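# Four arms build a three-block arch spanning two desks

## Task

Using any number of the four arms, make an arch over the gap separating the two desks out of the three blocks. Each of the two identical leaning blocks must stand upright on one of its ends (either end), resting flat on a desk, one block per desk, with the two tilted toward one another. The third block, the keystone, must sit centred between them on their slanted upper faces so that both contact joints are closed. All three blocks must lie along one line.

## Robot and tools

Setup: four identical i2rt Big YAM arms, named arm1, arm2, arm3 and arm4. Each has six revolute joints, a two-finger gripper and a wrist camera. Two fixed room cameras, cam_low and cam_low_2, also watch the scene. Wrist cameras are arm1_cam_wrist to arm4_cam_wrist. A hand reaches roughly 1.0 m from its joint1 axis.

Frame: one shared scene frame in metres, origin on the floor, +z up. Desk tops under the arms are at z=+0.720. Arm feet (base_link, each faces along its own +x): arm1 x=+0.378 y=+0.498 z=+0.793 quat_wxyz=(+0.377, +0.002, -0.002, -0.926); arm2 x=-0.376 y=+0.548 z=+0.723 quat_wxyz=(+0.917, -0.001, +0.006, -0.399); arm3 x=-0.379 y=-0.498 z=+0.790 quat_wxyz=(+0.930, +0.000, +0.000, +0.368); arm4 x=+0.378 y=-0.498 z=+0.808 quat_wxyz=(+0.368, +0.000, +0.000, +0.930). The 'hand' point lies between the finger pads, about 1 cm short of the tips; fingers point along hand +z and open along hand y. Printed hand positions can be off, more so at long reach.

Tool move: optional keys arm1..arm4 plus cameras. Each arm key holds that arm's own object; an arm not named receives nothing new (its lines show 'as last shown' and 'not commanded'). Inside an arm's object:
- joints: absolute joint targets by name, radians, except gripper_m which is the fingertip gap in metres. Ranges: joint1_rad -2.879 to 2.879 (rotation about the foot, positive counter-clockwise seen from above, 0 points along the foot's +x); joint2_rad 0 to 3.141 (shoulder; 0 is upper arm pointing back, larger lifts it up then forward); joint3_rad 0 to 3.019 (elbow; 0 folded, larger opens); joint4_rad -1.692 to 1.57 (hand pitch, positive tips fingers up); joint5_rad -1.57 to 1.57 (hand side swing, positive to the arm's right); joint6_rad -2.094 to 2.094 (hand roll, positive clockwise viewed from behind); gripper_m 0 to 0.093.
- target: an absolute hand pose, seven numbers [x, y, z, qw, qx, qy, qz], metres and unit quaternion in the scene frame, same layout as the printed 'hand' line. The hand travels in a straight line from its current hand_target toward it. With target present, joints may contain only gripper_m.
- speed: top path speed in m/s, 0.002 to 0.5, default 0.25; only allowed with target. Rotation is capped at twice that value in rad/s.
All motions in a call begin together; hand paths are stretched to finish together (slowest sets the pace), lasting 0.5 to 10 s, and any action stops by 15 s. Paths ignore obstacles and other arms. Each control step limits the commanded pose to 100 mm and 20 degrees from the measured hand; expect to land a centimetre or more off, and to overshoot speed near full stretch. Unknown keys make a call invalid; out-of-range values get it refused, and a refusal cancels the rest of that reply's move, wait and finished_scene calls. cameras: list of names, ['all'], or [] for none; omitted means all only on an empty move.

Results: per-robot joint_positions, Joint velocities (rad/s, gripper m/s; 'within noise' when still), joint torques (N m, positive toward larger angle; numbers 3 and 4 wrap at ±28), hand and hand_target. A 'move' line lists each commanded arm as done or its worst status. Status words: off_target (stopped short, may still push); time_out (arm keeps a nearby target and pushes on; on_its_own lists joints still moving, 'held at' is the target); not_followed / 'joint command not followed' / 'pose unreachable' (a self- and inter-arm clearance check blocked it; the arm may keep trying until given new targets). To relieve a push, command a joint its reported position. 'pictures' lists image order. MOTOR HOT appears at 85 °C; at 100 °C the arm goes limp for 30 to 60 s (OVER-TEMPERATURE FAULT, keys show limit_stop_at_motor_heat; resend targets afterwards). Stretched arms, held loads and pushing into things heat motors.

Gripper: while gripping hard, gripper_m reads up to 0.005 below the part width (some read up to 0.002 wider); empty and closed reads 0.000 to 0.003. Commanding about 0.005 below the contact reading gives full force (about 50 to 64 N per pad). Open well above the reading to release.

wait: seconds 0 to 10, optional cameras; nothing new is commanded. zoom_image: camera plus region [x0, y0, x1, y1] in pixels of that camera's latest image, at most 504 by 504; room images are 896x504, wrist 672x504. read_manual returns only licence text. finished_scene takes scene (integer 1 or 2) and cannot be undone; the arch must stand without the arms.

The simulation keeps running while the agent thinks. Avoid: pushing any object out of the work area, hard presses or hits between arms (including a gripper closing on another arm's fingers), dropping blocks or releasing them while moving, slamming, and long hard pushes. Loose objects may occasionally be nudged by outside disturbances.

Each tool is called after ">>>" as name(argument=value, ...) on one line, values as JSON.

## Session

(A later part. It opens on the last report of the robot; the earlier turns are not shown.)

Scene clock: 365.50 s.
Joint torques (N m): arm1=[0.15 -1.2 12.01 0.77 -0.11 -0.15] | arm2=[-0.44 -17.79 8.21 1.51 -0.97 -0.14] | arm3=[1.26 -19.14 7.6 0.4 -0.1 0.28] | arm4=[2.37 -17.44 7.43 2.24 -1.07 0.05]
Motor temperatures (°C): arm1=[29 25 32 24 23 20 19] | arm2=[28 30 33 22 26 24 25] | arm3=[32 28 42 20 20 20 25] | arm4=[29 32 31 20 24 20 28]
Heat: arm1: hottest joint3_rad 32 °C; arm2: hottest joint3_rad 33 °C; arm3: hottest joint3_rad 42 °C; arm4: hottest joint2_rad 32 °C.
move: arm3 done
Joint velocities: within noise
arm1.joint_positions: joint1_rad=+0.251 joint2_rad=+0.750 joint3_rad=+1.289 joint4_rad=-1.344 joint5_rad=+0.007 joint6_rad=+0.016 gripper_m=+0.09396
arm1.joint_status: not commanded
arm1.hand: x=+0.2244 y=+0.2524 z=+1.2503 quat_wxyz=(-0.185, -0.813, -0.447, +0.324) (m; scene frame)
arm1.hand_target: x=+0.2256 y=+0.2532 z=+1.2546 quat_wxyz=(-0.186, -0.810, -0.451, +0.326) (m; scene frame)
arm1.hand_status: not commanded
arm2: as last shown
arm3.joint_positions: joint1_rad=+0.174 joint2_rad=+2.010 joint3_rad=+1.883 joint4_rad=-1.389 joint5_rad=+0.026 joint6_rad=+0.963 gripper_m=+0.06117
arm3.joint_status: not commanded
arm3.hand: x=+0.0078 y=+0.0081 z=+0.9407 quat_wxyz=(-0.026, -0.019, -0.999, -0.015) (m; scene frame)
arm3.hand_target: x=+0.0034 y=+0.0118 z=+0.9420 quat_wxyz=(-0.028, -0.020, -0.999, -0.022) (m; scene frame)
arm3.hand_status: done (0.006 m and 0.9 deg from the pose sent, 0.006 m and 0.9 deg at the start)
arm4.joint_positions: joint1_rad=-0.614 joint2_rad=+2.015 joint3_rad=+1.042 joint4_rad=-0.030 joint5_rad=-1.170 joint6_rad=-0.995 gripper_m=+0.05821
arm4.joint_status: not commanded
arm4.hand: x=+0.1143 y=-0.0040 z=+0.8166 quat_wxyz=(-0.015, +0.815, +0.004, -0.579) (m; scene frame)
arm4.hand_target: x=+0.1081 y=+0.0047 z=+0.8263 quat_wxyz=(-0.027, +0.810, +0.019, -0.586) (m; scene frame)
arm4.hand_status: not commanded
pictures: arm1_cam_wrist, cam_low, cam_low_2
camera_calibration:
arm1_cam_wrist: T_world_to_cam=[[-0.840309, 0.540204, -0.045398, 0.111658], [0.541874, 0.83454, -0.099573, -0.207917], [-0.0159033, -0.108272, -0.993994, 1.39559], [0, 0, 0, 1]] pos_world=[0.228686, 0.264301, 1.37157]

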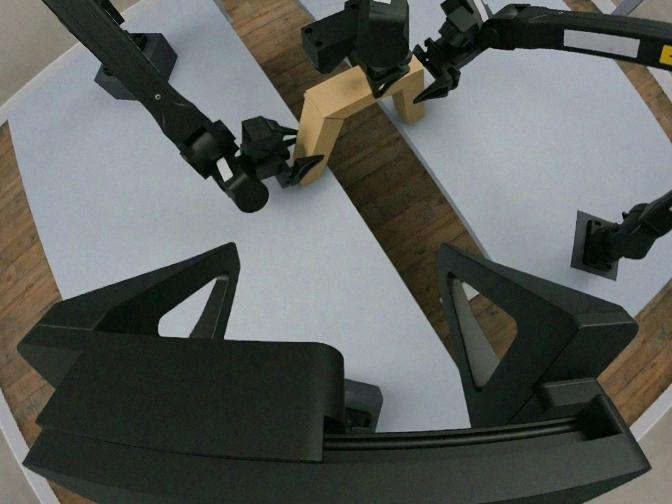

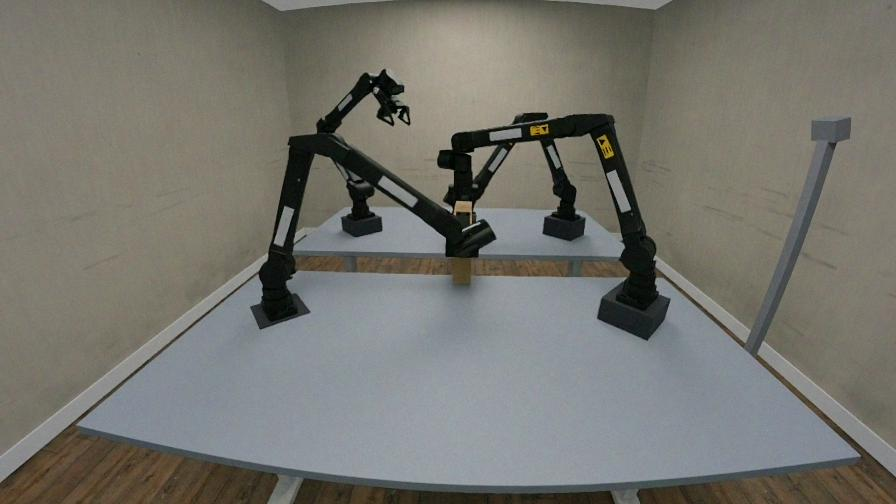

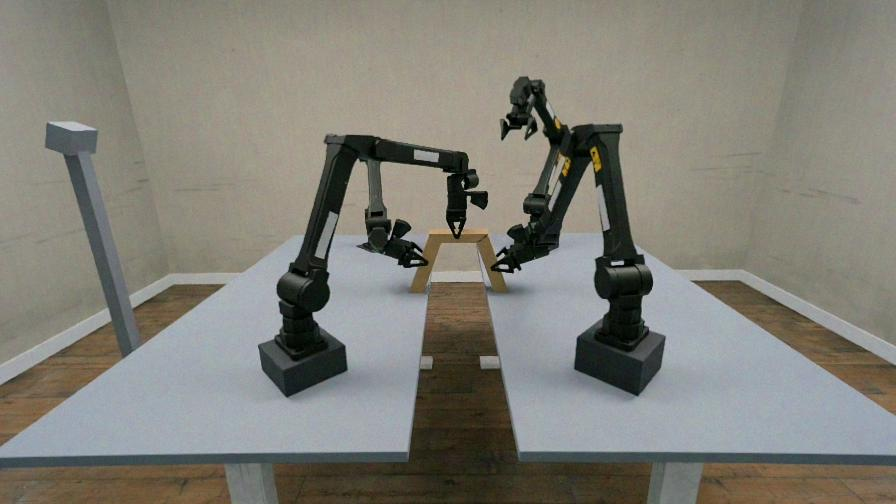

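>>> move(arm3={"target": [0.0050, 0.0100, 0.932, 0.0270, 0.0190, 0.9990, 0.0170], "speed": 0.05}, cameras=[])

>>> move(arm3={"joints": {"gripper_m": 0.066}}, cameras=["cam_low", "cam_low_2", "arm1_cam_wrist"])

>>> zoom_image(camera="arm1_cam_wrist", region=[280, 20, 450, 150])

>>> zoom_image(camera="cam_low_2", region=[400, 200, 520, 300])

Scene clock: 368.47 s.
Joint torques (N m): arm1=[0.03 -1.14 12.05 0.79 -0.12 -0.15] | arm2=[-0.09 -18.02 8.2 1.48 -0.98 -0.14] | arm3=[1.2 -18.61 6.99 0.28 0.06 0.19] | arm4=[2.32 -17.44 7.43 2.24 -1.07 0.06]
Motor temperatures (°C): arm1=[29 25 32 24 23 20 19] | arm2=[28 30 33 22 26 24 25] | arm3=[32 28 41 20 20 20 25] | arm4=[29 32 31 20 24 20 28]
Heat: arm1: hottest joint3_rad 32 °C; arm2: hottest joint3_rad 33 °C; arm3: hottest joint3_rad 41 °C; arm4: hottest joint2_rad 32 °C.
move: arm3 done
Joint velocities: arm1=[0.005 -0.005 0.022 -0.051 0.022 -0.007 0] | arm2=[within noise] | arm3=[within noise] | arm4=[within noise]
arm1, arm4: as last shown
arm2.joint_positions: joint1_rad=-0.575 joint2_rad=+1.914 joint3_rad=+1.269 joint4_rad=-0.413 joint5_rad=-1.198 joint6_rad=-1.016 gripper_m=+0.05942
arm2.joint_status: not commanded
arm2.hand: x=-0.1156 y=-0.0008 z=+0.8348 quat_wxyz=(-0.579, -0.011, -0.815, +0.000) (m; scene frame)
arm2.hand_target: x=-0.1091 y=+0.0001 z=+0.8479 quat_wxyz=(-0.586, +0.011, -0.810, +0.014) (m; scene frame)
arm2.hand_status: not commanded
arm3.joint_positions: joint1_rad=+0.174 joint2_rad=+2.010 joint3_rad=+1.877 joint4_rad=-1.375 joint5_rad=+0.033 joint6_rad=+0.963 gripper_m=+0.06117
arm3.joint_status: not commanded
arm3.hand: x=+0.0097 y=+0.0085 z=+0.9383 quat_wxyz=(-0.031, -0.019, -0.999, -0.016) (m; scene frame)
arm3.hand_target: x=+0.0060 y=+0.0094 z=+0.9321 quat_wxyz=(-0.030, -0.019, -0.999, -0.015) (m; scene frame)
arm3.hand_status: done (0.008 m and 0.5 deg from the pose sent, 0.009 m and 0.3 deg at the start)
pictures: none
No camera images: "cameras" was empty.

Scene clock: 369.17 s.
Joint torques (N m): arm1=[0.15 -1.2 12.07 0.79 -0.12 -0.16] | arm2=[-0.32 -18.14 8.21 1.44 -0.97 -0.14] | arm3=[1.2 -18.55 7.87 0.18 0.07 0.21] | arm4=[2.32 -17.49 7.45 2.24 -1.07 0.05]
Motor temperatures (°C): arm1=[29 25 32 24 23 20 19] | arm2=[28 30 33 22 26 24 25] | arm3=[32 28 41 20 20 20 25] | arm4=[29 32 31 20 24 20 28]
Heat: arm1: hottest joint3_rad 32 °C; arm2: hottest joint3_rad 33 °C; arm3: hottest joint3_rad 41 °C; arm4: hottest joint2_rad 32 °C.
move: arm3 done
Joint velocities: within noise
arm1: as last shown
arm2.joint_positions: joint1_rad=-0.575 joint2_rad=+1.914 joint3_rad=+1.269 joint4_rad=-0.415 joint5_rad=-1.198 joint6_rad=-1.016 gripper_m=+0.05942
arm2.joint_status: not commanded
arm2.hand: x=-0.1157 y=-0.0007 z=+0.8347 quat_wxyz=(-0.579, -0.011, -0.815, -0.001) (m; scene frame)
arm2.hand_target: x=-0.1091 y=+0.0003 z=+0.8478 quat_wxyz=(-0.586, +0.010, -0.810, +0.013) (m; scene frame)
arm2.hand_status: not commanded
arm3.joint_positions: joint1_rad=+0.174 joint2_rad=+2.010 joint3_rad=+1.866 joint4_rad=-1.372 joint5_rad=+0.026 joint6_rad=+0.963 gripper_m=+0.06592
arm3.joint_status: all done
arm3.hand: x=+0.0072 y=+0.0073 z=+0.9342 quat_wxyz=(-0.026, -0.019, -0.999, -0.015) (m; scene frame)
arm3.hand_target: x=+0.0050 y=+0.0101 z=+0.9320 quat_wxyz=(-0.027, -0.019, -0.999, -0.017) (m; scene frame)
arm3.hand_status: not commanded
arm4.joint_positions: joint1_rad=-0.614 joint2_rad=+2.015 joint3_rad=+1.042 joint4_rad=-0.030 joint5_rad=-1.170 joint6_rad=-0.993 gripper_m=+0.05821
arm4.joint_status: not commanded
arm4.hand: x=+0.1143 y=-0.0040 z=+0.8166 quat_wxyz=(-0.014, +0.815, +0.003, -0.579) (m; scene frame)
arm4.hand_target: x=+0.1081 y=+0.0047 z=+0.8263 quat_wxyz=(-0.026, +0.810, +0.018, -0.586) (m; scene frame)
arm4.hand_status: not commanded
pictures: arm1_cam_wrist, cam_low, cam_low_2
camera_calibration:
arm1_cam_wrist: T_world_to_cam=[[-0.840309, 0.540204, -0.045398, 0.111658], [0.541874, 0.83454, -0.099573, -0.207917], [-0.0159033, -0.108272, -0.993994, 1.39559], [0, 0, 0, 1]] pos_world=[0.228686, 0.264301, 1.37157]

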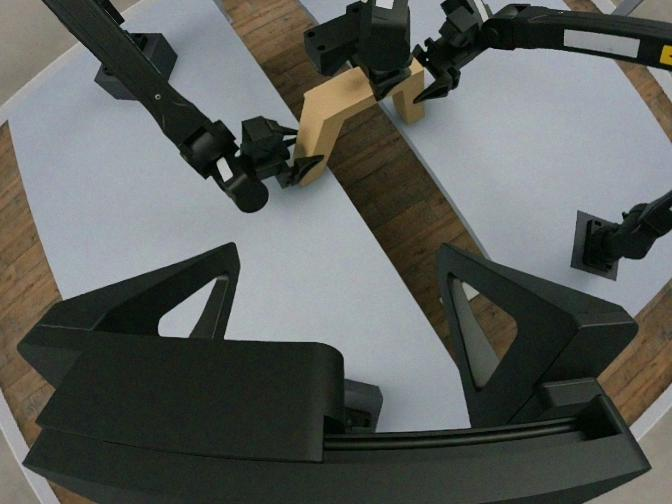

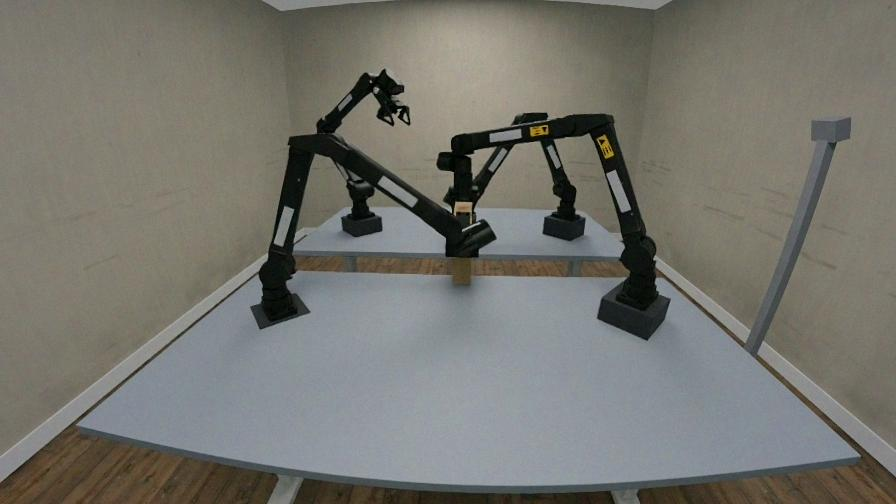

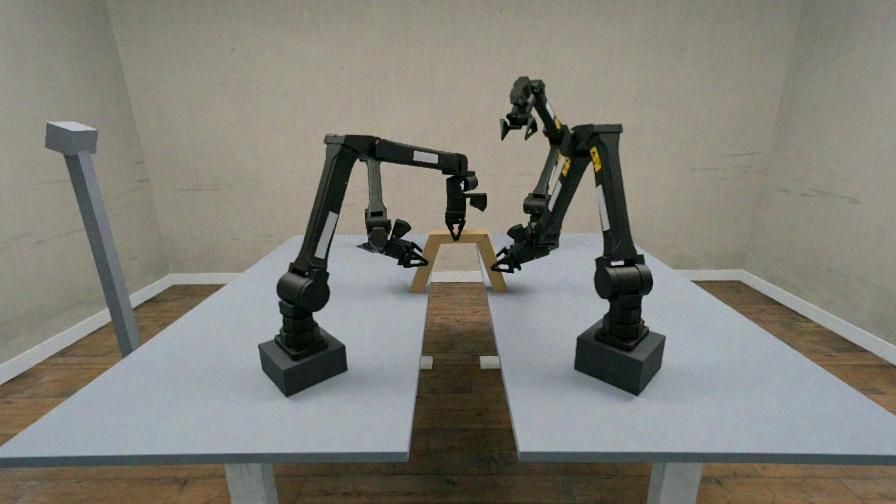

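Scaled by 2.965 from the camera's 672x504 image, which has a finer 960x720 frame.

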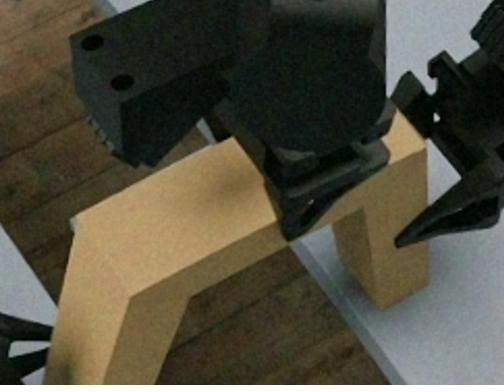

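Scaled by 4.200 from the camera's 896x504 image, which has a finer 1280x720 frame.

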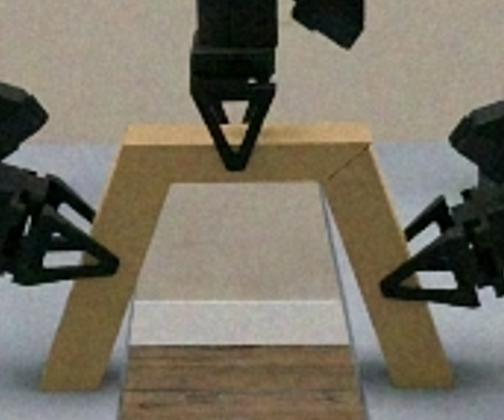

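>>> move(arm2={"target": [-0.1140, 0.0005, 0.832, 0.580, 0.0, 0.8146, 0.0], "speed": 0.04}, arm4={"target": [0.1125, -0.001, 0.814, 0.0070, -0.8146, -0.0050, 0.580], "speed": 0.04}, cameras=["cam_low_2"])

>>> zoom_image(camera="cam_low_2", region=[400, 200, 520, 300])

Scene clock: 372.90 s.
Joint torques (N m): arm1=[0.03 -1.2 12.04 0.84 -0.11 -0.16] | arm2=[-0.97 -15.56 8.75 0.17 -0.82 -0.31] | arm3=[1.44 -18.32 7.84 0.25 0.08 0.21] | arm4=[1.96 -16.38 7.49 0.51 -0.99 -0.15]
Motor temperatures (°C): arm1=[29 25 32 24 23 20 19] | arm2=[28 30 33 22 26 24 26] | arm3=[32 28 41 20 20 20 25] | arm4=[29 32 31 20 24 20 28]
Heat: arm1: hottest joint3_rad 32 °C; arm2: hottest joint3_rad 33 °C; arm3: hottest joint3_rad 41 °C; arm4: hottest joint2_rad 32 °C.
move: arm2 done; arm4 done
Joint velocities: within noise
arm1, arm3: as last shown
arm2.joint_positions: joint1_rad=-0.575 joint2_rad=+1.914 joint3_rad=+1.269 joint4_rad=-0.421 joint5_rad=-1.198 joint6_rad=-1.023 gripper_m=+0.05942
arm2.joint_status: not commanded
arm2.hand: x=-0.1158 y=+0.0001 z=+0.8343 quat_wxyz=(-0.579, -0.010, -0.815, -0.001) (m; scene frame)
arm2.hand_target: x=-0.1140 y=+0.0004 z=+0.8321 quat_wxyz=(-0.580, +0.000, -0.814, +0.001) (m; scene frame)
arm2.hand_status: done (0.003 m and 1.2 deg from the pose sent, 0.003 m and 1.3 deg at the start)
arm3.joint_positions: joint1_rad=+0.174 joint2_rad=+2.010 joint3_rad=+1.866 joint4_rad=-1.372 joint5_rad=+0.026 joint6_rad=+0.963 gripper_m=+0.06593
arm3.hand_target: x=+0.0049 y=+0.0099 z=+0.9320 quat_wxyz=(-0.027, -0.019, -0.999, -0.017) (m; scene frame)
arm4.joint_positions: joint1_rad=-0.614 joint2_rad=+2.015 joint3_rad=+1.042 joint4_rad=-0.041 joint5_rad=-1.170 joint6_rad=-0.993 gripper_m=+0.05821
arm4.joint_status: not commanded
arm4.hand: x=+0.1146 y=-0.0053 z=+0.8156 quat_wxyz=(-0.010, +0.816, +0.000, -0.578) (m; scene frame)
arm4.hand_target: x=+0.1125 y=-0.0011 z=+0.8141 quat_wxyz=(-0.007, +0.814, +0.005, -0.580) (m; scene frame)
arm4.hand_status: done (0.005 m and 0.7 deg from the pose sent, 0.004 m and 0.9 deg at the start)
pictures: cam_low_2

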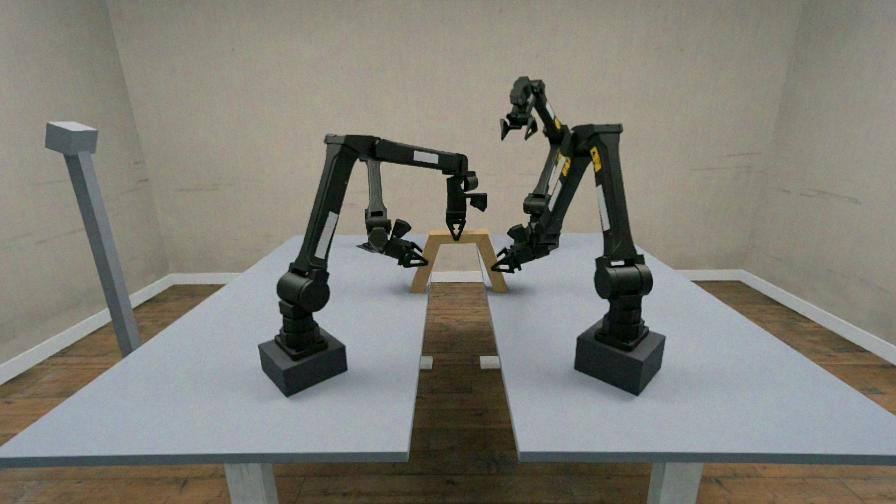

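Scaled by 4.200 from the camera's 896x504 image, which has a finer 1280x720 frame.

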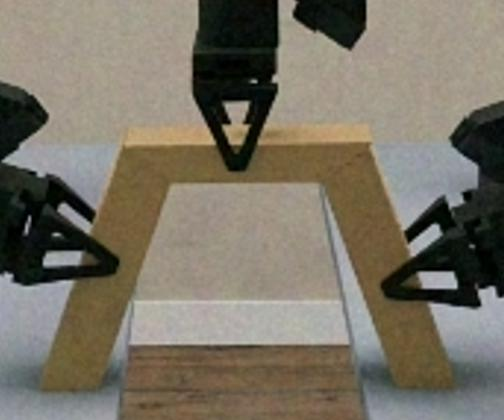

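>>> move(arm2={"joints": {"gripper_m": 0.068}}, arm4={"joints": {"gripper_m": 0.068}}, cameras=["cam_low_2", "arm1_cam_wrist", "cam_low"])

>>> zoom_image(camera="cam_low_2", region=[400, 200, 520, 300])

>>> zoom_image(camera="arm1_cam_wrist", region=[280, 20, 450, 150])

Scene clock: 374.60 s.
Joint torques (N m): arm1=[0.32 -1.08 12.07 0.77 -0.11 -0.17] | arm2=[-1.03 -15.91 8.79 0.27 -0.75 -0.15] | arm3=[1.32 -18.32 7.84 0.12 0.08 0.22] | arm4=[1.9 -16.38 7.46 0.65 -0.79 -0.16]
Motor temperatures (°C): arm1=[29 25 32 24 23 20 19] | arm2=[28 30 33 22 26 24 25] | arm3=[32 28 40 20 20 20 25] | arm4=[29 32 31 20 24 20 28]
Heat: arm1: hottest joint3_rad 32 °C; arm2: hottest joint3_rad 33 °C; arm3: hottest joint3_rad 40 °C; arm4: hottest joint2_rad 32 °C.
move: arm2 done; arm4 done
Joint velocities: within noise
arm1: as last shown
arm2.joint_positions: joint1_rad=-0.575 joint2_rad=+1.914 joint3_rad=+1.269 joint4_rad=-0.421 joint5_rad=-1.199 joint6_rad=-1.037 gripper_m=+0.06790
arm2.joint_status: all done
arm2.hand: x=-0.1157 y=+0.0002 z=+0.8345 quat_wxyz=(-0.579, -0.004, -0.815, +0.003) (m; scene frame)
arm2.hand_target: x=-0.1140 y=+0.0003 z=+0.8321 quat_wxyz=(-0.580, +0.000, -0.814, +0.001) (m; scene frame)
arm2.hand_status: not commanded
arm3.joint_positions: joint1_rad=+0.174 joint2_rad=+2.010 joint3_rad=+1.866 joint4_rad=-1.371 joint5_rad=+0.026 joint6_rad=+0.963 gripper_m=+0.06593
arm3.joint_status: not commanded
arm3.hand: x=+0.0074 y=+0.0076 z=+0.9342 quat_wxyz=(-0.026, -0.019, -0.999, -0.016) (m; scene frame)
arm3.hand_target: x=+0.0050 y=+0.0101 z=+0.9320 quat_wxyz=(-0.027, -0.019, -0.999, -0.017) (m; scene frame)
arm3.hand_status: not commanded
arm4.joint_positions: joint1_rad=-0.614 joint2_rad=+2.015 joint3_rad=+1.042 joint4_rad=-0.044 joint5_rad=-1.175 joint6_rad=-0.993 gripper_m=+0.06790
arm4.joint_status: all done
arm4.hand: x=+0.1145 y=-0.0061 z=+0.8160 quat_wxyz=(-0.008, +0.815, +0.000, -0.579) (m; scene frame)
arm4.hand_target: x=+0.1125 y=-0.0010 z=+0.8143 quat_wxyz=(-0.008, +0.814, +0.005, -0.580) (m; scene frame)
arm4.hand_status: not commanded
pictures: arm1_cam_wrist, cam_low, cam_low_2
camera_calibration:
arm1_cam_wrist: T_world_to_cam=[[-0.840309, 0.540204, -0.045398, 0.111658], [0.541874, 0.83454, -0.099573, -0.207917], [-0.0159033, -0.108272, -0.993994, 1.39559], [0, 0, 0, 1]] pos_world=[0.228686, 0.264301, 1.37157]

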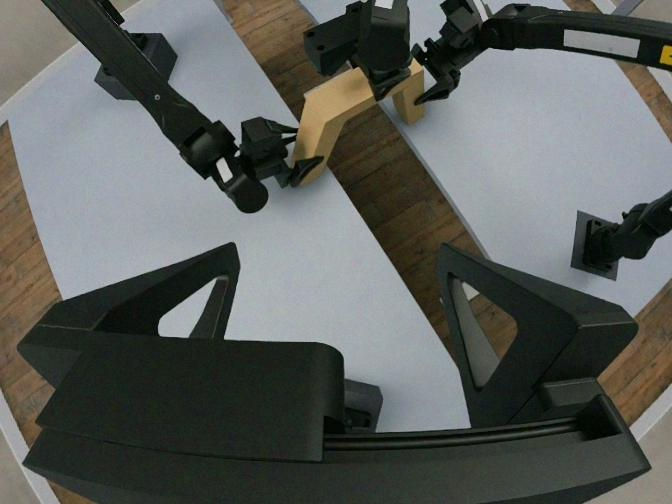

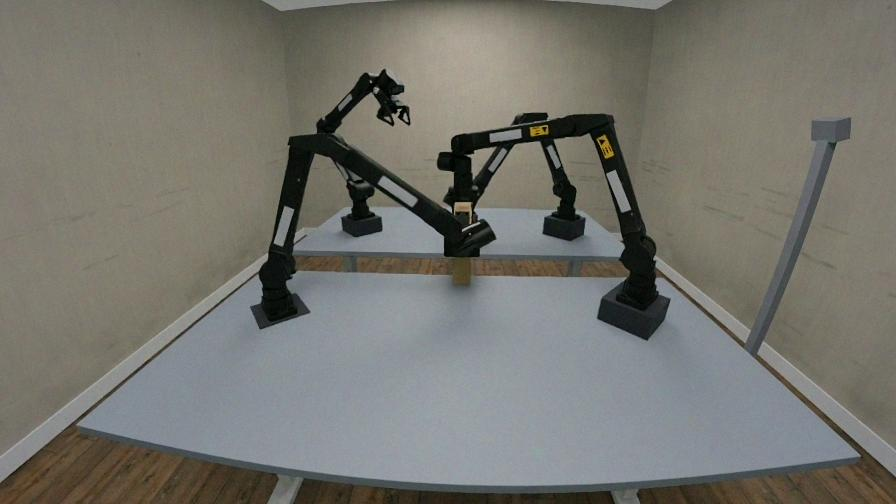

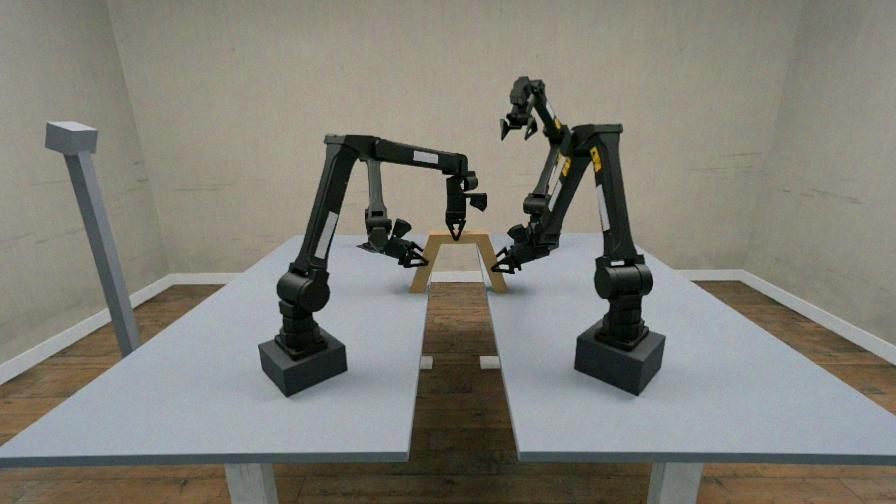

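Scaled by 4.200 from the camera's 896x504 image, which has a finer 1280x720 frame.

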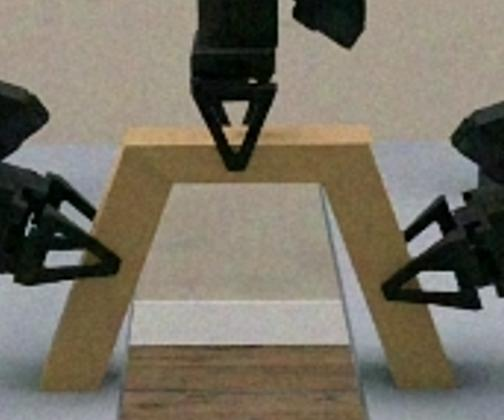

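Scaled by 2.965 from the camera's 672x504 image, which has a finer 960x720 frame.

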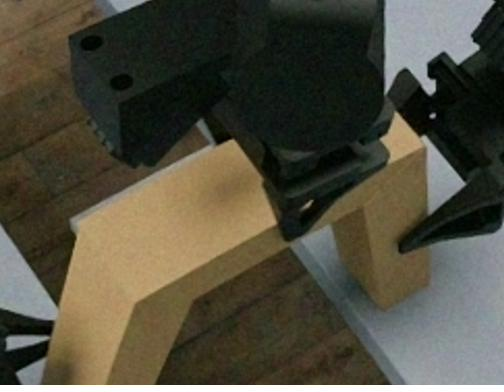

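>>> move(arm2={"joints": {"gripper_m": 0.092}}, arm3={"joints": {"gripper_m": 0.092}}, arm4={"joints": {"gripper_m": 0.092}}, cameras=["cam_low_2", "arm1_cam_wrist", "cam_low"])

>>> zoom_image(camera="cam_low_2", region=[400, 200, 520, 300])

>>> zoom_image(camera="arm1_cam_wrist", region=[220, 20, 480, 200])

Scene clock: 376.83 s.
Joint torques (N m): arm1=[0.09 -1.26 12.04 0.79 -0.12 -0.16] | arm2=[-1.08 -15.91 8.8 0.25 -0.75 -0.19] | arm3=[0.91 -18.49 7.91 0.16 0.08 0.23] | arm4=[1.9 -16.32 7.49 0.65 -0.79 -0.16]
Motor temperatures (°C): arm1=[29 25 32 24 23 20 19] | arm2=[28 30 34 22 26 24 25] | arm3=[32 27 40 20 20 20 24] | arm4=[28 32 31 20 24 20 28]
Heat: arm1: hottest joint3_rad 32 °C; arm2: hottest joint3_rad 34 °C; arm3: hottest joint3_rad 40 °C; arm4: hottest joint2_rad 32 °C.
move: arm2 done; arm3 done; arm4 done
Joint velocities: within noise
arm1: as last shown
arm2.joint_positions: joint1_rad=-0.575 joint2_rad=+1.914 joint3_rad=+1.269 joint4_rad=-0.421 joint5_rad=-1.199 joint6_rad=-1.037 gripper_m=+0.09181
arm2.joint_status: all done
arm2.hand: x=-0.1157 y=+0.0002 z=+0.8345 quat_wxyz=(-0.579, -0.004, -0.815, +0.003) (m; scene frame)
arm2.hand_target: x=-0.1140 y=+0.0003 z=+0.8321 quat_wxyz=(-0.580, +0.000, -0.814, +0.001) (m; scene frame)
arm2.hand_status: not commanded
arm3.joint_positions: joint1_rad=+0.174 joint2_rad=+2.010 joint3_rad=+1.866 joint4_rad=-1.371 joint5_rad=+0.026 joint6_rad=+0.963 gripper_m=+0.09182
arm3.joint_status: all done
arm3.hand: x=+0.0074 y=+0.0076 z=+0.9342 quat_wxyz=(-0.026, -0.019, -0.999, -0.016) (m; scene frame)
arm3.hand_target: x=+0.0050 y=+0.0101 z=+0.9320 quat_wxyz=(-0.027, -0.019, -0.999, -0.017) (m; scene frame)
arm3.hand_status: not commanded
arm4.joint_positions: joint1_rad=-0.614 joint2_rad=+2.015 joint3_rad=+1.042 joint4_rad=-0.045 joint5_rad=-1.175 joint6_rad=-0.993 gripper_m=+0.09180
arm4.joint_status: all done
arm4.hand: x=+0.1145 y=-0.0062 z=+0.8159 quat_wxyz=(-0.007, +0.815, +0.000, -0.579) (m; scene frame)
arm4.hand_target: x=+0.1125 y=-0.0011 z=+0.8142 quat_wxyz=(-0.007, +0.814, +0.005, -0.580) (m; scene frame)
arm4.hand_status: not commanded
pictures: arm1_cam_wrist, cam_low, cam_low_2
camera_calibration:
arm1_cam_wrist: T_world_to_cam=[[-0.840309, 0.540204, -0.045398, 0.111658], [0.541874, 0.83454, -0.099573, -0.207917], [-0.0159033, -0.108272, -0.993994, 1.39559], [0, 0, 0, 1]] pos_world=[0.228686, 0.264301, 1.37157]

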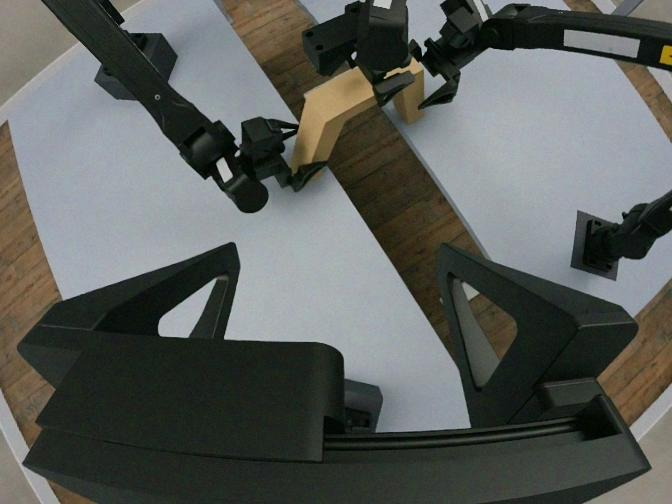

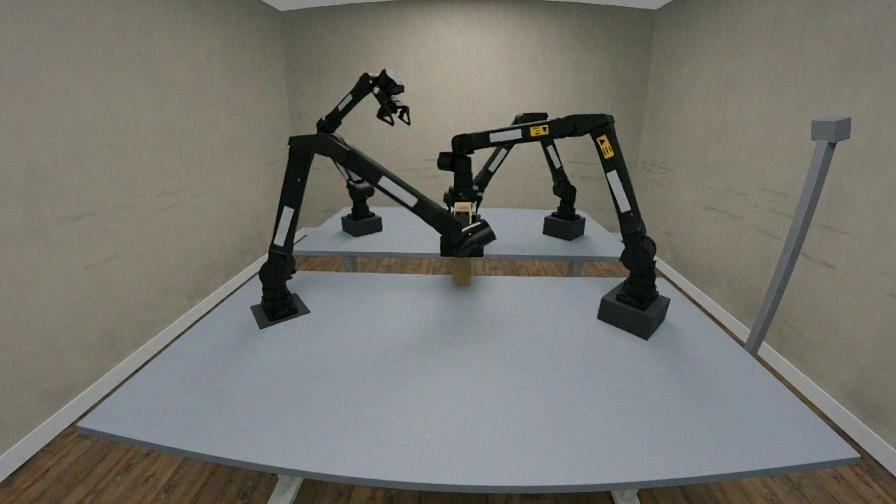

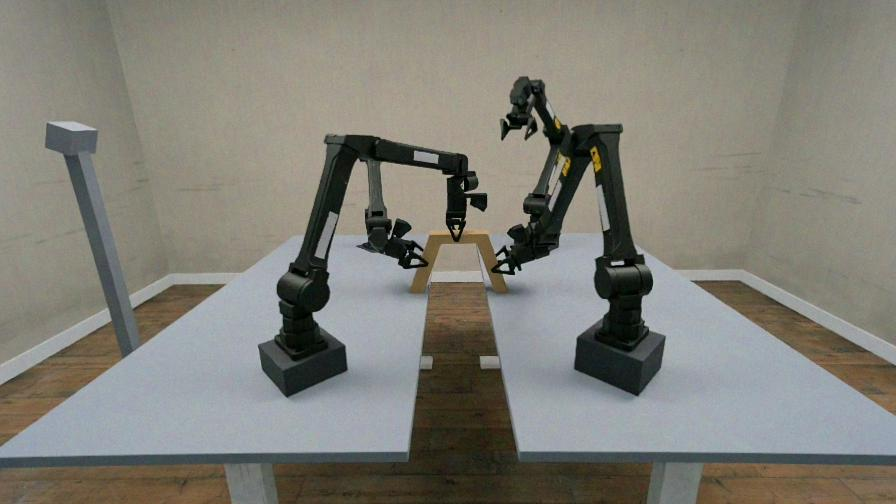

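Scaled by 4.200 from the camera's 896x504 image, which has a finer 1280x720 frame.

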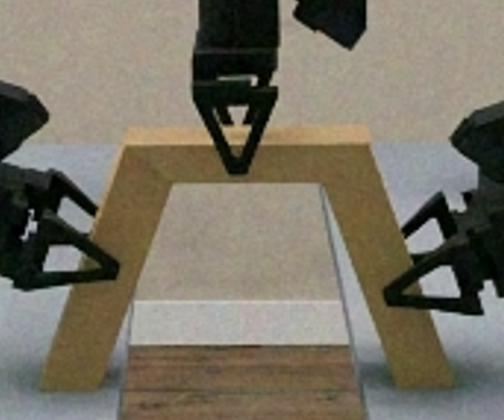

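Scaled by 1.938 from the camera's 672x504 image, which has a finer 960x720 frame.

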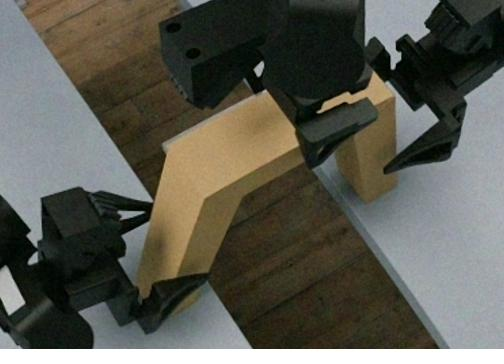

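>>> move(arm3={"target": [0.0060, 0.0100, 1.04, 0.0270, 0.0190, 0.9990, 0.0170], "speed": 0.12}, cameras=["cam_low_2"])

>>> zoom_image(camera="cam_low_2", region=[400, 200, 520, 300])

Scene clock: 379.50 s.
Joint torques (N m): arm1=[0.15 -1.14 12.07 0.79 -0.12 -0.16] | arm2=[-0.97 -15.79 8.7 0.25 -0.75 -0.18] | arm3=[1.49 -19.14 13.44 -0.57 0.07 0.23] | arm4=[1.9 -16.44 7.46 0.64 -0.78 -0.16]
Motor temperatures (°C): arm1=[29 25 32 24 23 20 19] | arm2=[28 30 34 22 25 24 25] | arm3=[32 27 40 20 20 20 24] | arm4=[28 32 31 20 24 20 28]
Heat: arm1: hottest joint3_rad 32 °C; arm2: hottest joint3_rad 34 °C; arm3: hottest joint3_rad 40 °C; arm4: hottest joint2_rad 32 °C.
move: arm3 off_target
Joint velocities: within noise
arm1, arm2, arm4: as last shown
arm2.joint_positions: joint1_rad=-0.575 joint2_rad=+1.914 joint3_rad=+1.269 joint4_rad=-0.421 joint5_rad=-1.199 joint6_rad=-1.037 gripper_m=+0.09189
arm3.joint_positions: joint1_rad=+0.174 joint2_rad=+2.009 joint3_rad=+2.068 joint4_rad=-1.631 joint5_rad=+0.026 joint6_rad=+0.963 gripper_m=+0.09191
arm3.joint_status: not commanded
arm3.hand: x=+0.0008 y=-0.0014 z=+1.0115 quat_wxyz=(-0.009, -0.018, -1.000, +0.008) (m; scene frame)
arm3.hand_target: x=+0.0049 y=+0.0085 z=+1.0400 quat_wxyz=(-0.027, -0.019, -0.999, -0.017) (m; scene frame)
arm3.hand_status: off_target (0.031 m and 3.5 deg from the pose sent, 0.106 m and 0.2 deg at the start)
arm4.joint_positions: joint1_rad=-0.614 joint2_rad=+2.015 joint3_rad=+1.042 joint4_rad=-0.045 joint5_rad=-1.175 joint6_rad=-0.993 gripper_m=+0.09188
pictures: cam_low_2

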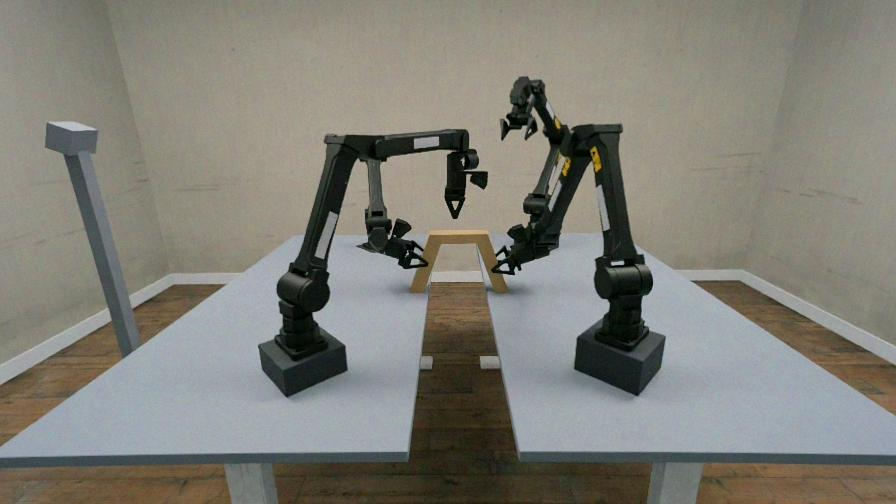

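Scaled by 4.200 from the camera's 896x504 image, which has a finer 1280x720 frame.

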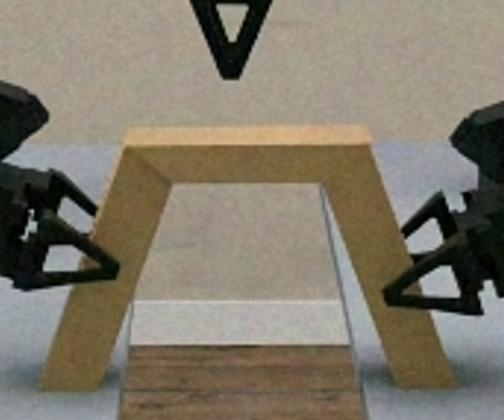

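>>> move(arm2={"target": [-0.227, 0.0005, 0.873, 0.580, 0.0, 0.8146, 0.0], "speed": 0.12}, arm4={"target": [0.226, -0.003, 0.855, 0.0070, -0.8146, -0.0050, 0.580], "speed": 0.12}, cameras=["cam_low_2", "arm1_cam_wrist", "cam_low"])

>>> zoom_image(camera="cam_low_2", region=[400, 200, 520, 300])

>>> zoom_image(camera="arm1_cam_wrist", region=[220, 20, 480, 200])

Scene clock: 382.97 s.
Joint torques (N m): arm1=[0.09 -1.14 12.04 0.76 -0.11 -0.16] | arm2=[-1.38 -14.92 12.22 -0.59 -0.75 -0.17] | arm3=[1.26 -18.84 13.35 -0.61 0.08 0.23] | arm4=[1.38 -16.62 8.92 -0.4 -0.78 -0.16]
Motor temperatures (°C): arm1=[29 25 32 24 23 20 19] | arm2=[28 30 34 22 25 24 25] | arm3=[32 27 40 20 20 20 24] | arm4=[28 32 31 20 23 20 27]
Heat: arm1: hottest joint3_rad 32 °C; arm2: hottest joint3_rad 34 °C; arm3: hottest joint3_rad 40 °C; arm4: hottest joint2_rad 32 °C.
move: arm2 off_target; arm4 off_target
Joint velocities: within noise
arm1: as last shown
arm2.joint_positions: joint1_rad=-0.771 joint2_rad=+1.906 joint3_rad=+1.378 joint4_rad=-1.151 joint5_rad=-1.245 joint6_rad=-1.648 gripper_m=+0.09189
arm2.joint_status: not commanded
arm2.hand: x=-0.2232 y=+0.0179 z=+0.8656 quat_wxyz=(-0.579, -0.009, -0.815, -0.016) (m; scene frame)
arm2.hand_target: x=-0.2270 y=+0.0020 z=+0.8733 quat_wxyz=(-0.580, +0.001, -0.815, -0.001) (m; scene frame)
arm2.hand_status: off_target (0.019 m and 2.2 deg from the pose sent, 0.118 m and 0.6 deg at the start)
arm3.joint_positions: joint1_rad=+0.174 joint2_rad=+2.009 joint3_rad=+2.069 joint4_rad=-1.631 joint5_rad=+0.026 joint6_rad=+0.963 gripper_m=+0.09191
arm3.joint_status: not commanded
arm3.hand: x=+0.0009 y=-0.0013 z=+1.0117 quat_wxyz=(-0.010, -0.018, -1.000, +0.008) (m; scene frame)
arm3.hand_target: x=+0.0049 y=+0.0086 z=+1.0400 quat_wxyz=(-0.027, -0.019, -0.999, -0.017) (m; scene frame)
arm3.hand_status: not commanded
arm4.joint_positions: joint1_rad=-0.834 joint2_rad=+1.967 joint3_rad=+1.128 joint4_rad=-0.801 joint5_rad=-1.236 joint6_rad=-1.625 gripper_m=+0.09188
arm4.joint_status: not commanded
arm4.hand: x=+0.2233 y=-0.0188 z=+0.8470 quat_wxyz=(+0.008, +0.815, -0.005, -0.580) (m; scene frame)
arm4.hand_target: x=+0.2260 y=-0.0040 z=+0.8554 quat_wxyz=(-0.007, +0.815, +0.006, -0.580) (m; scene frame)
arm4.hand_status: off_target (0.018 m and 2.1 deg from the pose sent, 0.118 m and 0.6 deg at the start)
pictures: arm1_cam_wrist, cam_low, cam_low_2
camera_calibration:
arm1_cam_wrist: T_world_to_cam=[[-0.840309, 0.540204, -0.045398, 0.111658], [0.541874, 0.83454, -0.099573, -0.207917], [-0.0159033, -0.108272, -0.993994, 1.39559], [0, 0, 0, 1]] pos_world=[0.228686, 0.264301, 1.37157]

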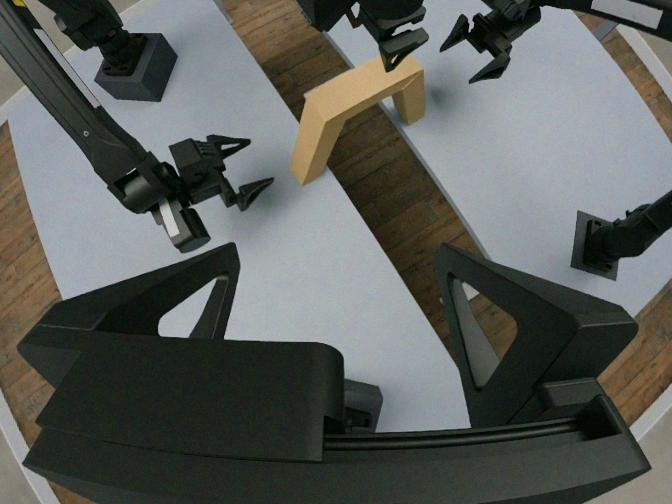

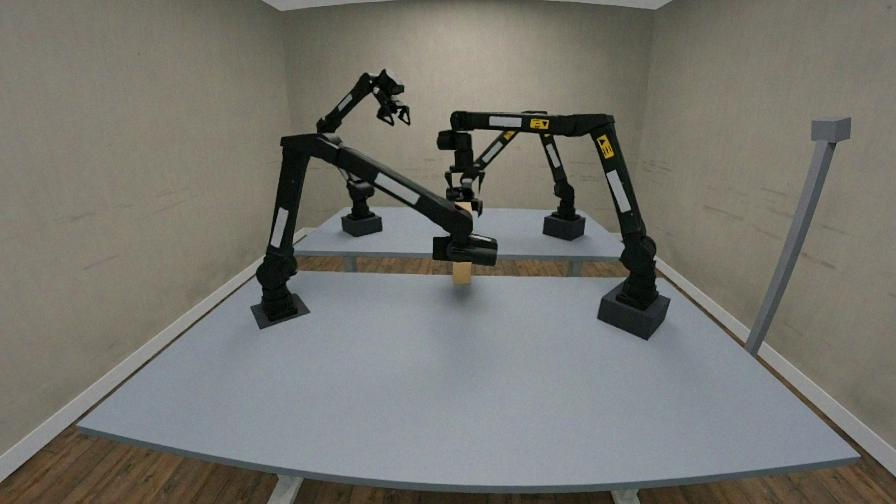

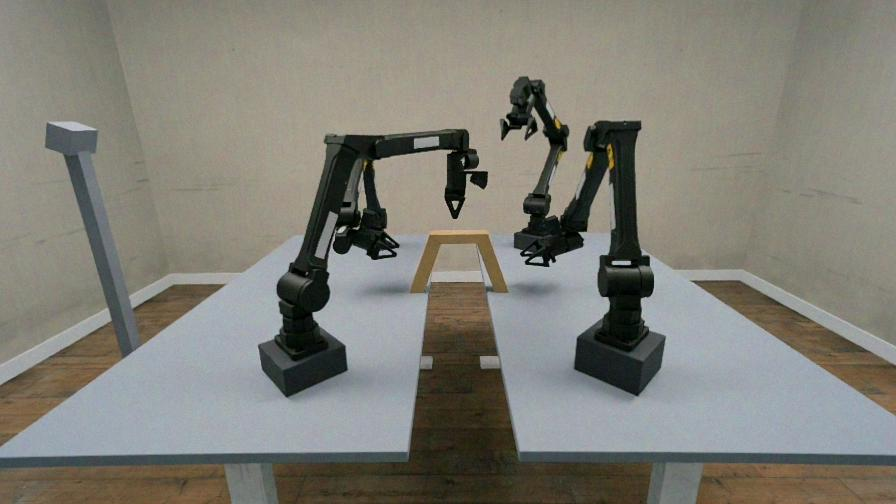

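Scaled by 4.200 from the camera's 896x504 image, which has a finer 1280x720 frame.

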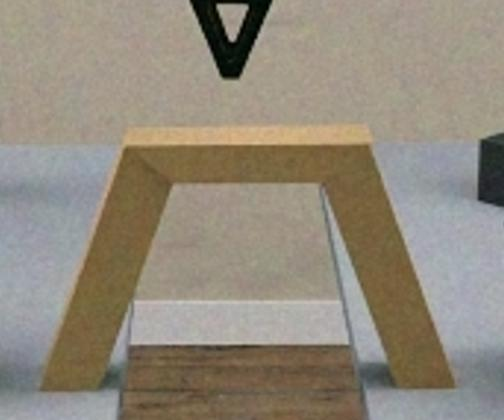

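Scaled by 1.938 from the camera's 672x504 image, which has a finer 960x720 frame.

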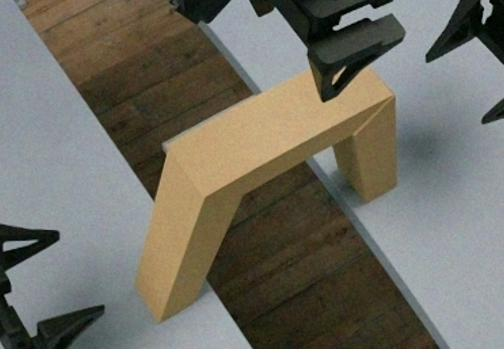

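>>> zoom_image(camera="cam_low_2", region=[340, 200, 420, 280])

>>> zoom_image(camera="cam_low_2", region=[510, 200, 590, 280])

>>> zoom_image(camera="cam_low", region=[420, 180, 510, 290])

Scaled by 6.300 from the camera's 896x504 image, which has a finer 1280x720 frame.

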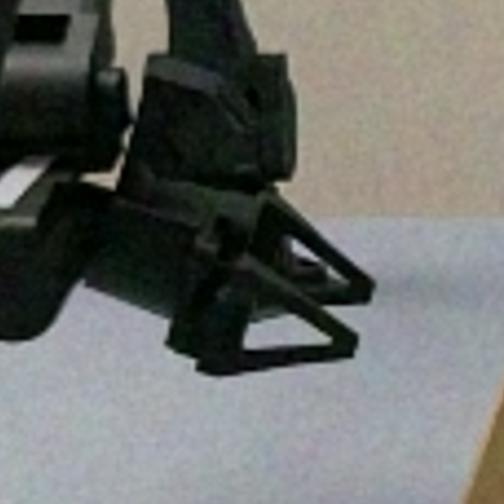

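Scaled by 6.300 from the camera's 896x504 image, which has a finer 1280x720 frame.

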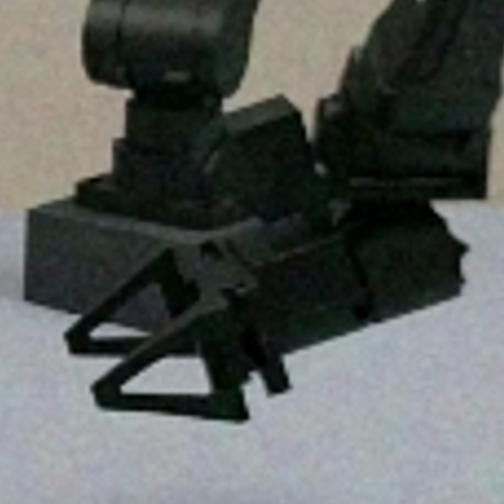

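Scaled by 4.582 from the camera's 896x504 image, which has a finer 1280x720 frame.

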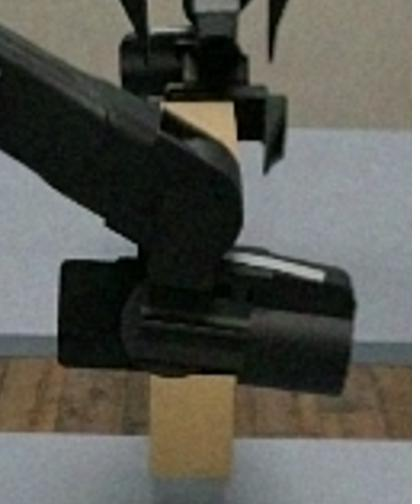

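>>> move(cameras=["cam_low_2", "arm1_cam_wrist"])

>>> zoom_image(camera="cam_low_2", region=[400, 200, 520, 300])

Scene clock: 426.73 s.
Joint torques (N m): arm1=[0.15 -1.08 12.01 0.77 -0.11 -0.15] | arm2=[-1.61 -14.68 12.19 -0.49 -0.74 -0.18] | arm3=[1.32 -18.78 13.31 -0.58 0.06 0.2] | arm4=[1.44 -16.79 8.87 -0.38 -0.79 -0.17]
Motor temperatures (°C): arm1=[29 24 33 24 23 20 19] | arm2=[28 33 35 22 25 24 24] | arm3=[31 28 40 20 20 20 23] | arm4=[28 30 31 20 23 20 26]
Heat: arm1: hottest joint3_rad 33 °C; arm2: hottest joint3_rad 35 °C; arm3: hottest joint3_rad 40 °C; arm4: hottest joint3_rad 31 °C.
Joint velocities: within noise
arm1.joint_positions: joint1_rad=+0.251 joint2_rad=+0.750 joint3_rad=+1.289 joint4_rad=-1.344 joint5_rad=+0.007 joint6_rad=+0.016 gripper_m=+0.09396
arm1.joint_status: not commanded
arm1.hand: x=+0.2244 y=+0.2524 z=+1.2503 quat_wxyz=(-0.185, -0.813, -0.447, +0.324) (m; scene frame)
arm1.hand_target: x=+0.2256 y=+0.2532 z=+1.2546 quat_wxyz=(-0.186, -0.810, -0.451, +0.326) (m; scene frame)
arm1.hand_status: not commanded
arm2.joint_positions: joint1_rad=-0.771 joint2_rad=+1.906 joint3_rad=+1.378 joint4_rad=-1.151 joint5_rad=-1.245 joint6_rad=-1.648 gripper_m=+0.09189
arm2.joint_status: not commanded
arm2.hand: x=-0.2232 y=+0.0179 z=+0.8656 quat_wxyz=(-0.579, -0.009, -0.815, -0.016) (m; scene frame)
arm2.hand_target: x=-0.2270 y=+0.0020 z=+0.8733 quat_wxyz=(-0.580, +0.000, -0.815, -0.001) (m; scene frame)
arm2.hand_status: off_target (0.019 m and 2.2 deg from the pose sent, 0.118 m and 0.6 deg at the start)
arm3.joint_positions: joint1_rad=+0.174 joint2_rad=+2.009 joint3_rad=+2.069 joint4_rad=-1.631 joint5_rad=+0.026 joint6_rad=+0.963 gripper_m=+0.09191
arm3.joint_status: not commanded
arm3.hand: x=+0.0009 y=-0.0013 z=+1.0118 quat_wxyz=(-0.010, -0.018, -1.000, +0.007) (m; scene frame)
arm3.hand_target: x=+0.0050 y=+0.0086 z=+1.0401 quat_wxyz=(-0.027, -0.019, -0.999, -0.017) (m; scene frame)
arm3.hand_status: not commanded
arm4.joint_positions: joint1_rad=-0.834 joint2_rad=+1.967 joint3_rad=+1.128 joint4_rad=-0.801 joint5_rad=-1.236 joint6_rad=-1.625 gripper_m=+0.09188
arm4.joint_status: not commanded
arm4.hand: x=+0.2233 y=-0.0187 z=+0.8471 quat_wxyz=(+0.008, +0.815, -0.005, -0.580) (m; scene frame)
arm4.hand_target: x=+0.2260 y=-0.0039 z=+0.8554 quat_wxyz=(-0.007, +0.815, +0.006, -0.580) (m; scene frame)
arm4.hand_status: off_target (0.018 m and 2.1 deg from the pose sent, 0.118 m and 0.6 deg at the start)
pictures: arm1_cam_wrist, cam_low_2
camera_calibration:
arm1_cam_wrist: T_world_to_cam=[[-0.840309, 0.540204, -0.045398, 0.111658], [0.541874, 0.83454, -0.099573, -0.207917], [-0.0159033, -0.108272, -0.993994, 1.39559], [0, 0, 0, 1]] pos_world=[0.228686, 0.264301, 1.37157]

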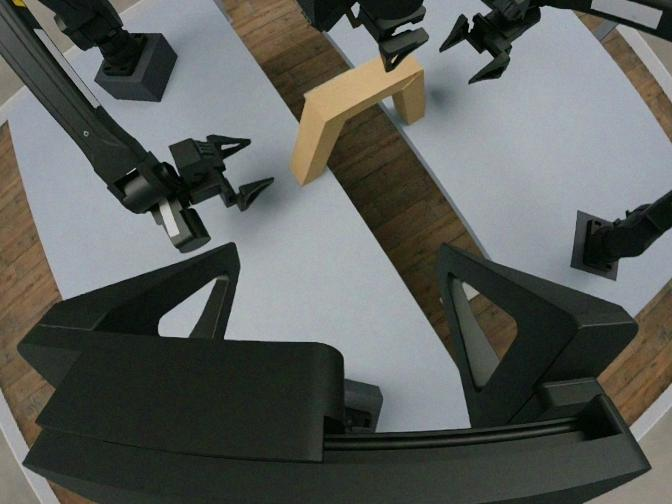

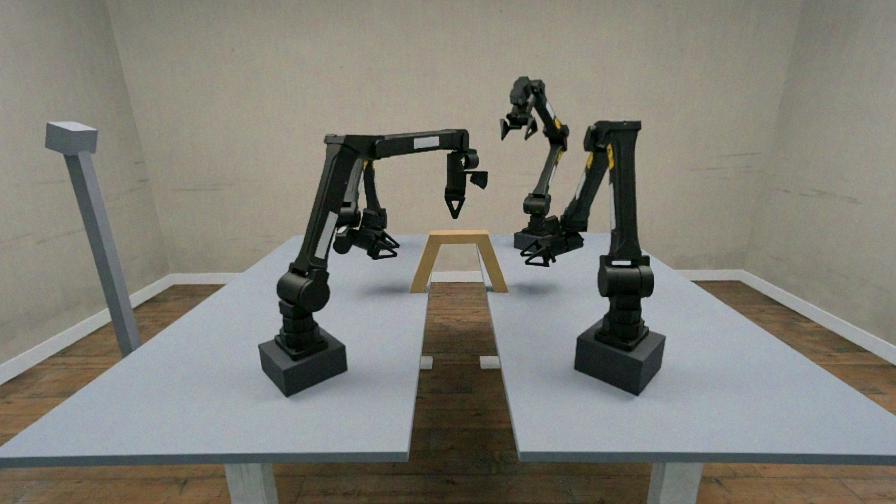

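Scaled by 4.200 from the camera's 896x504 image, which has a finer 1280x720 frame.

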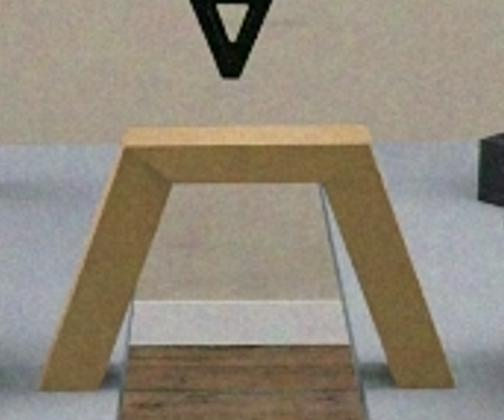

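>>> zoom_image(camera="cam_low_2", region=[480, 70, 560, 150])

Scaled by 6.300 from the camera's 896x504 image, which has a finer 1280x720 frame.

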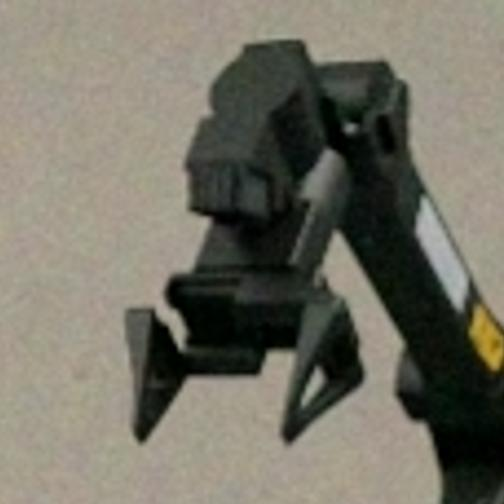

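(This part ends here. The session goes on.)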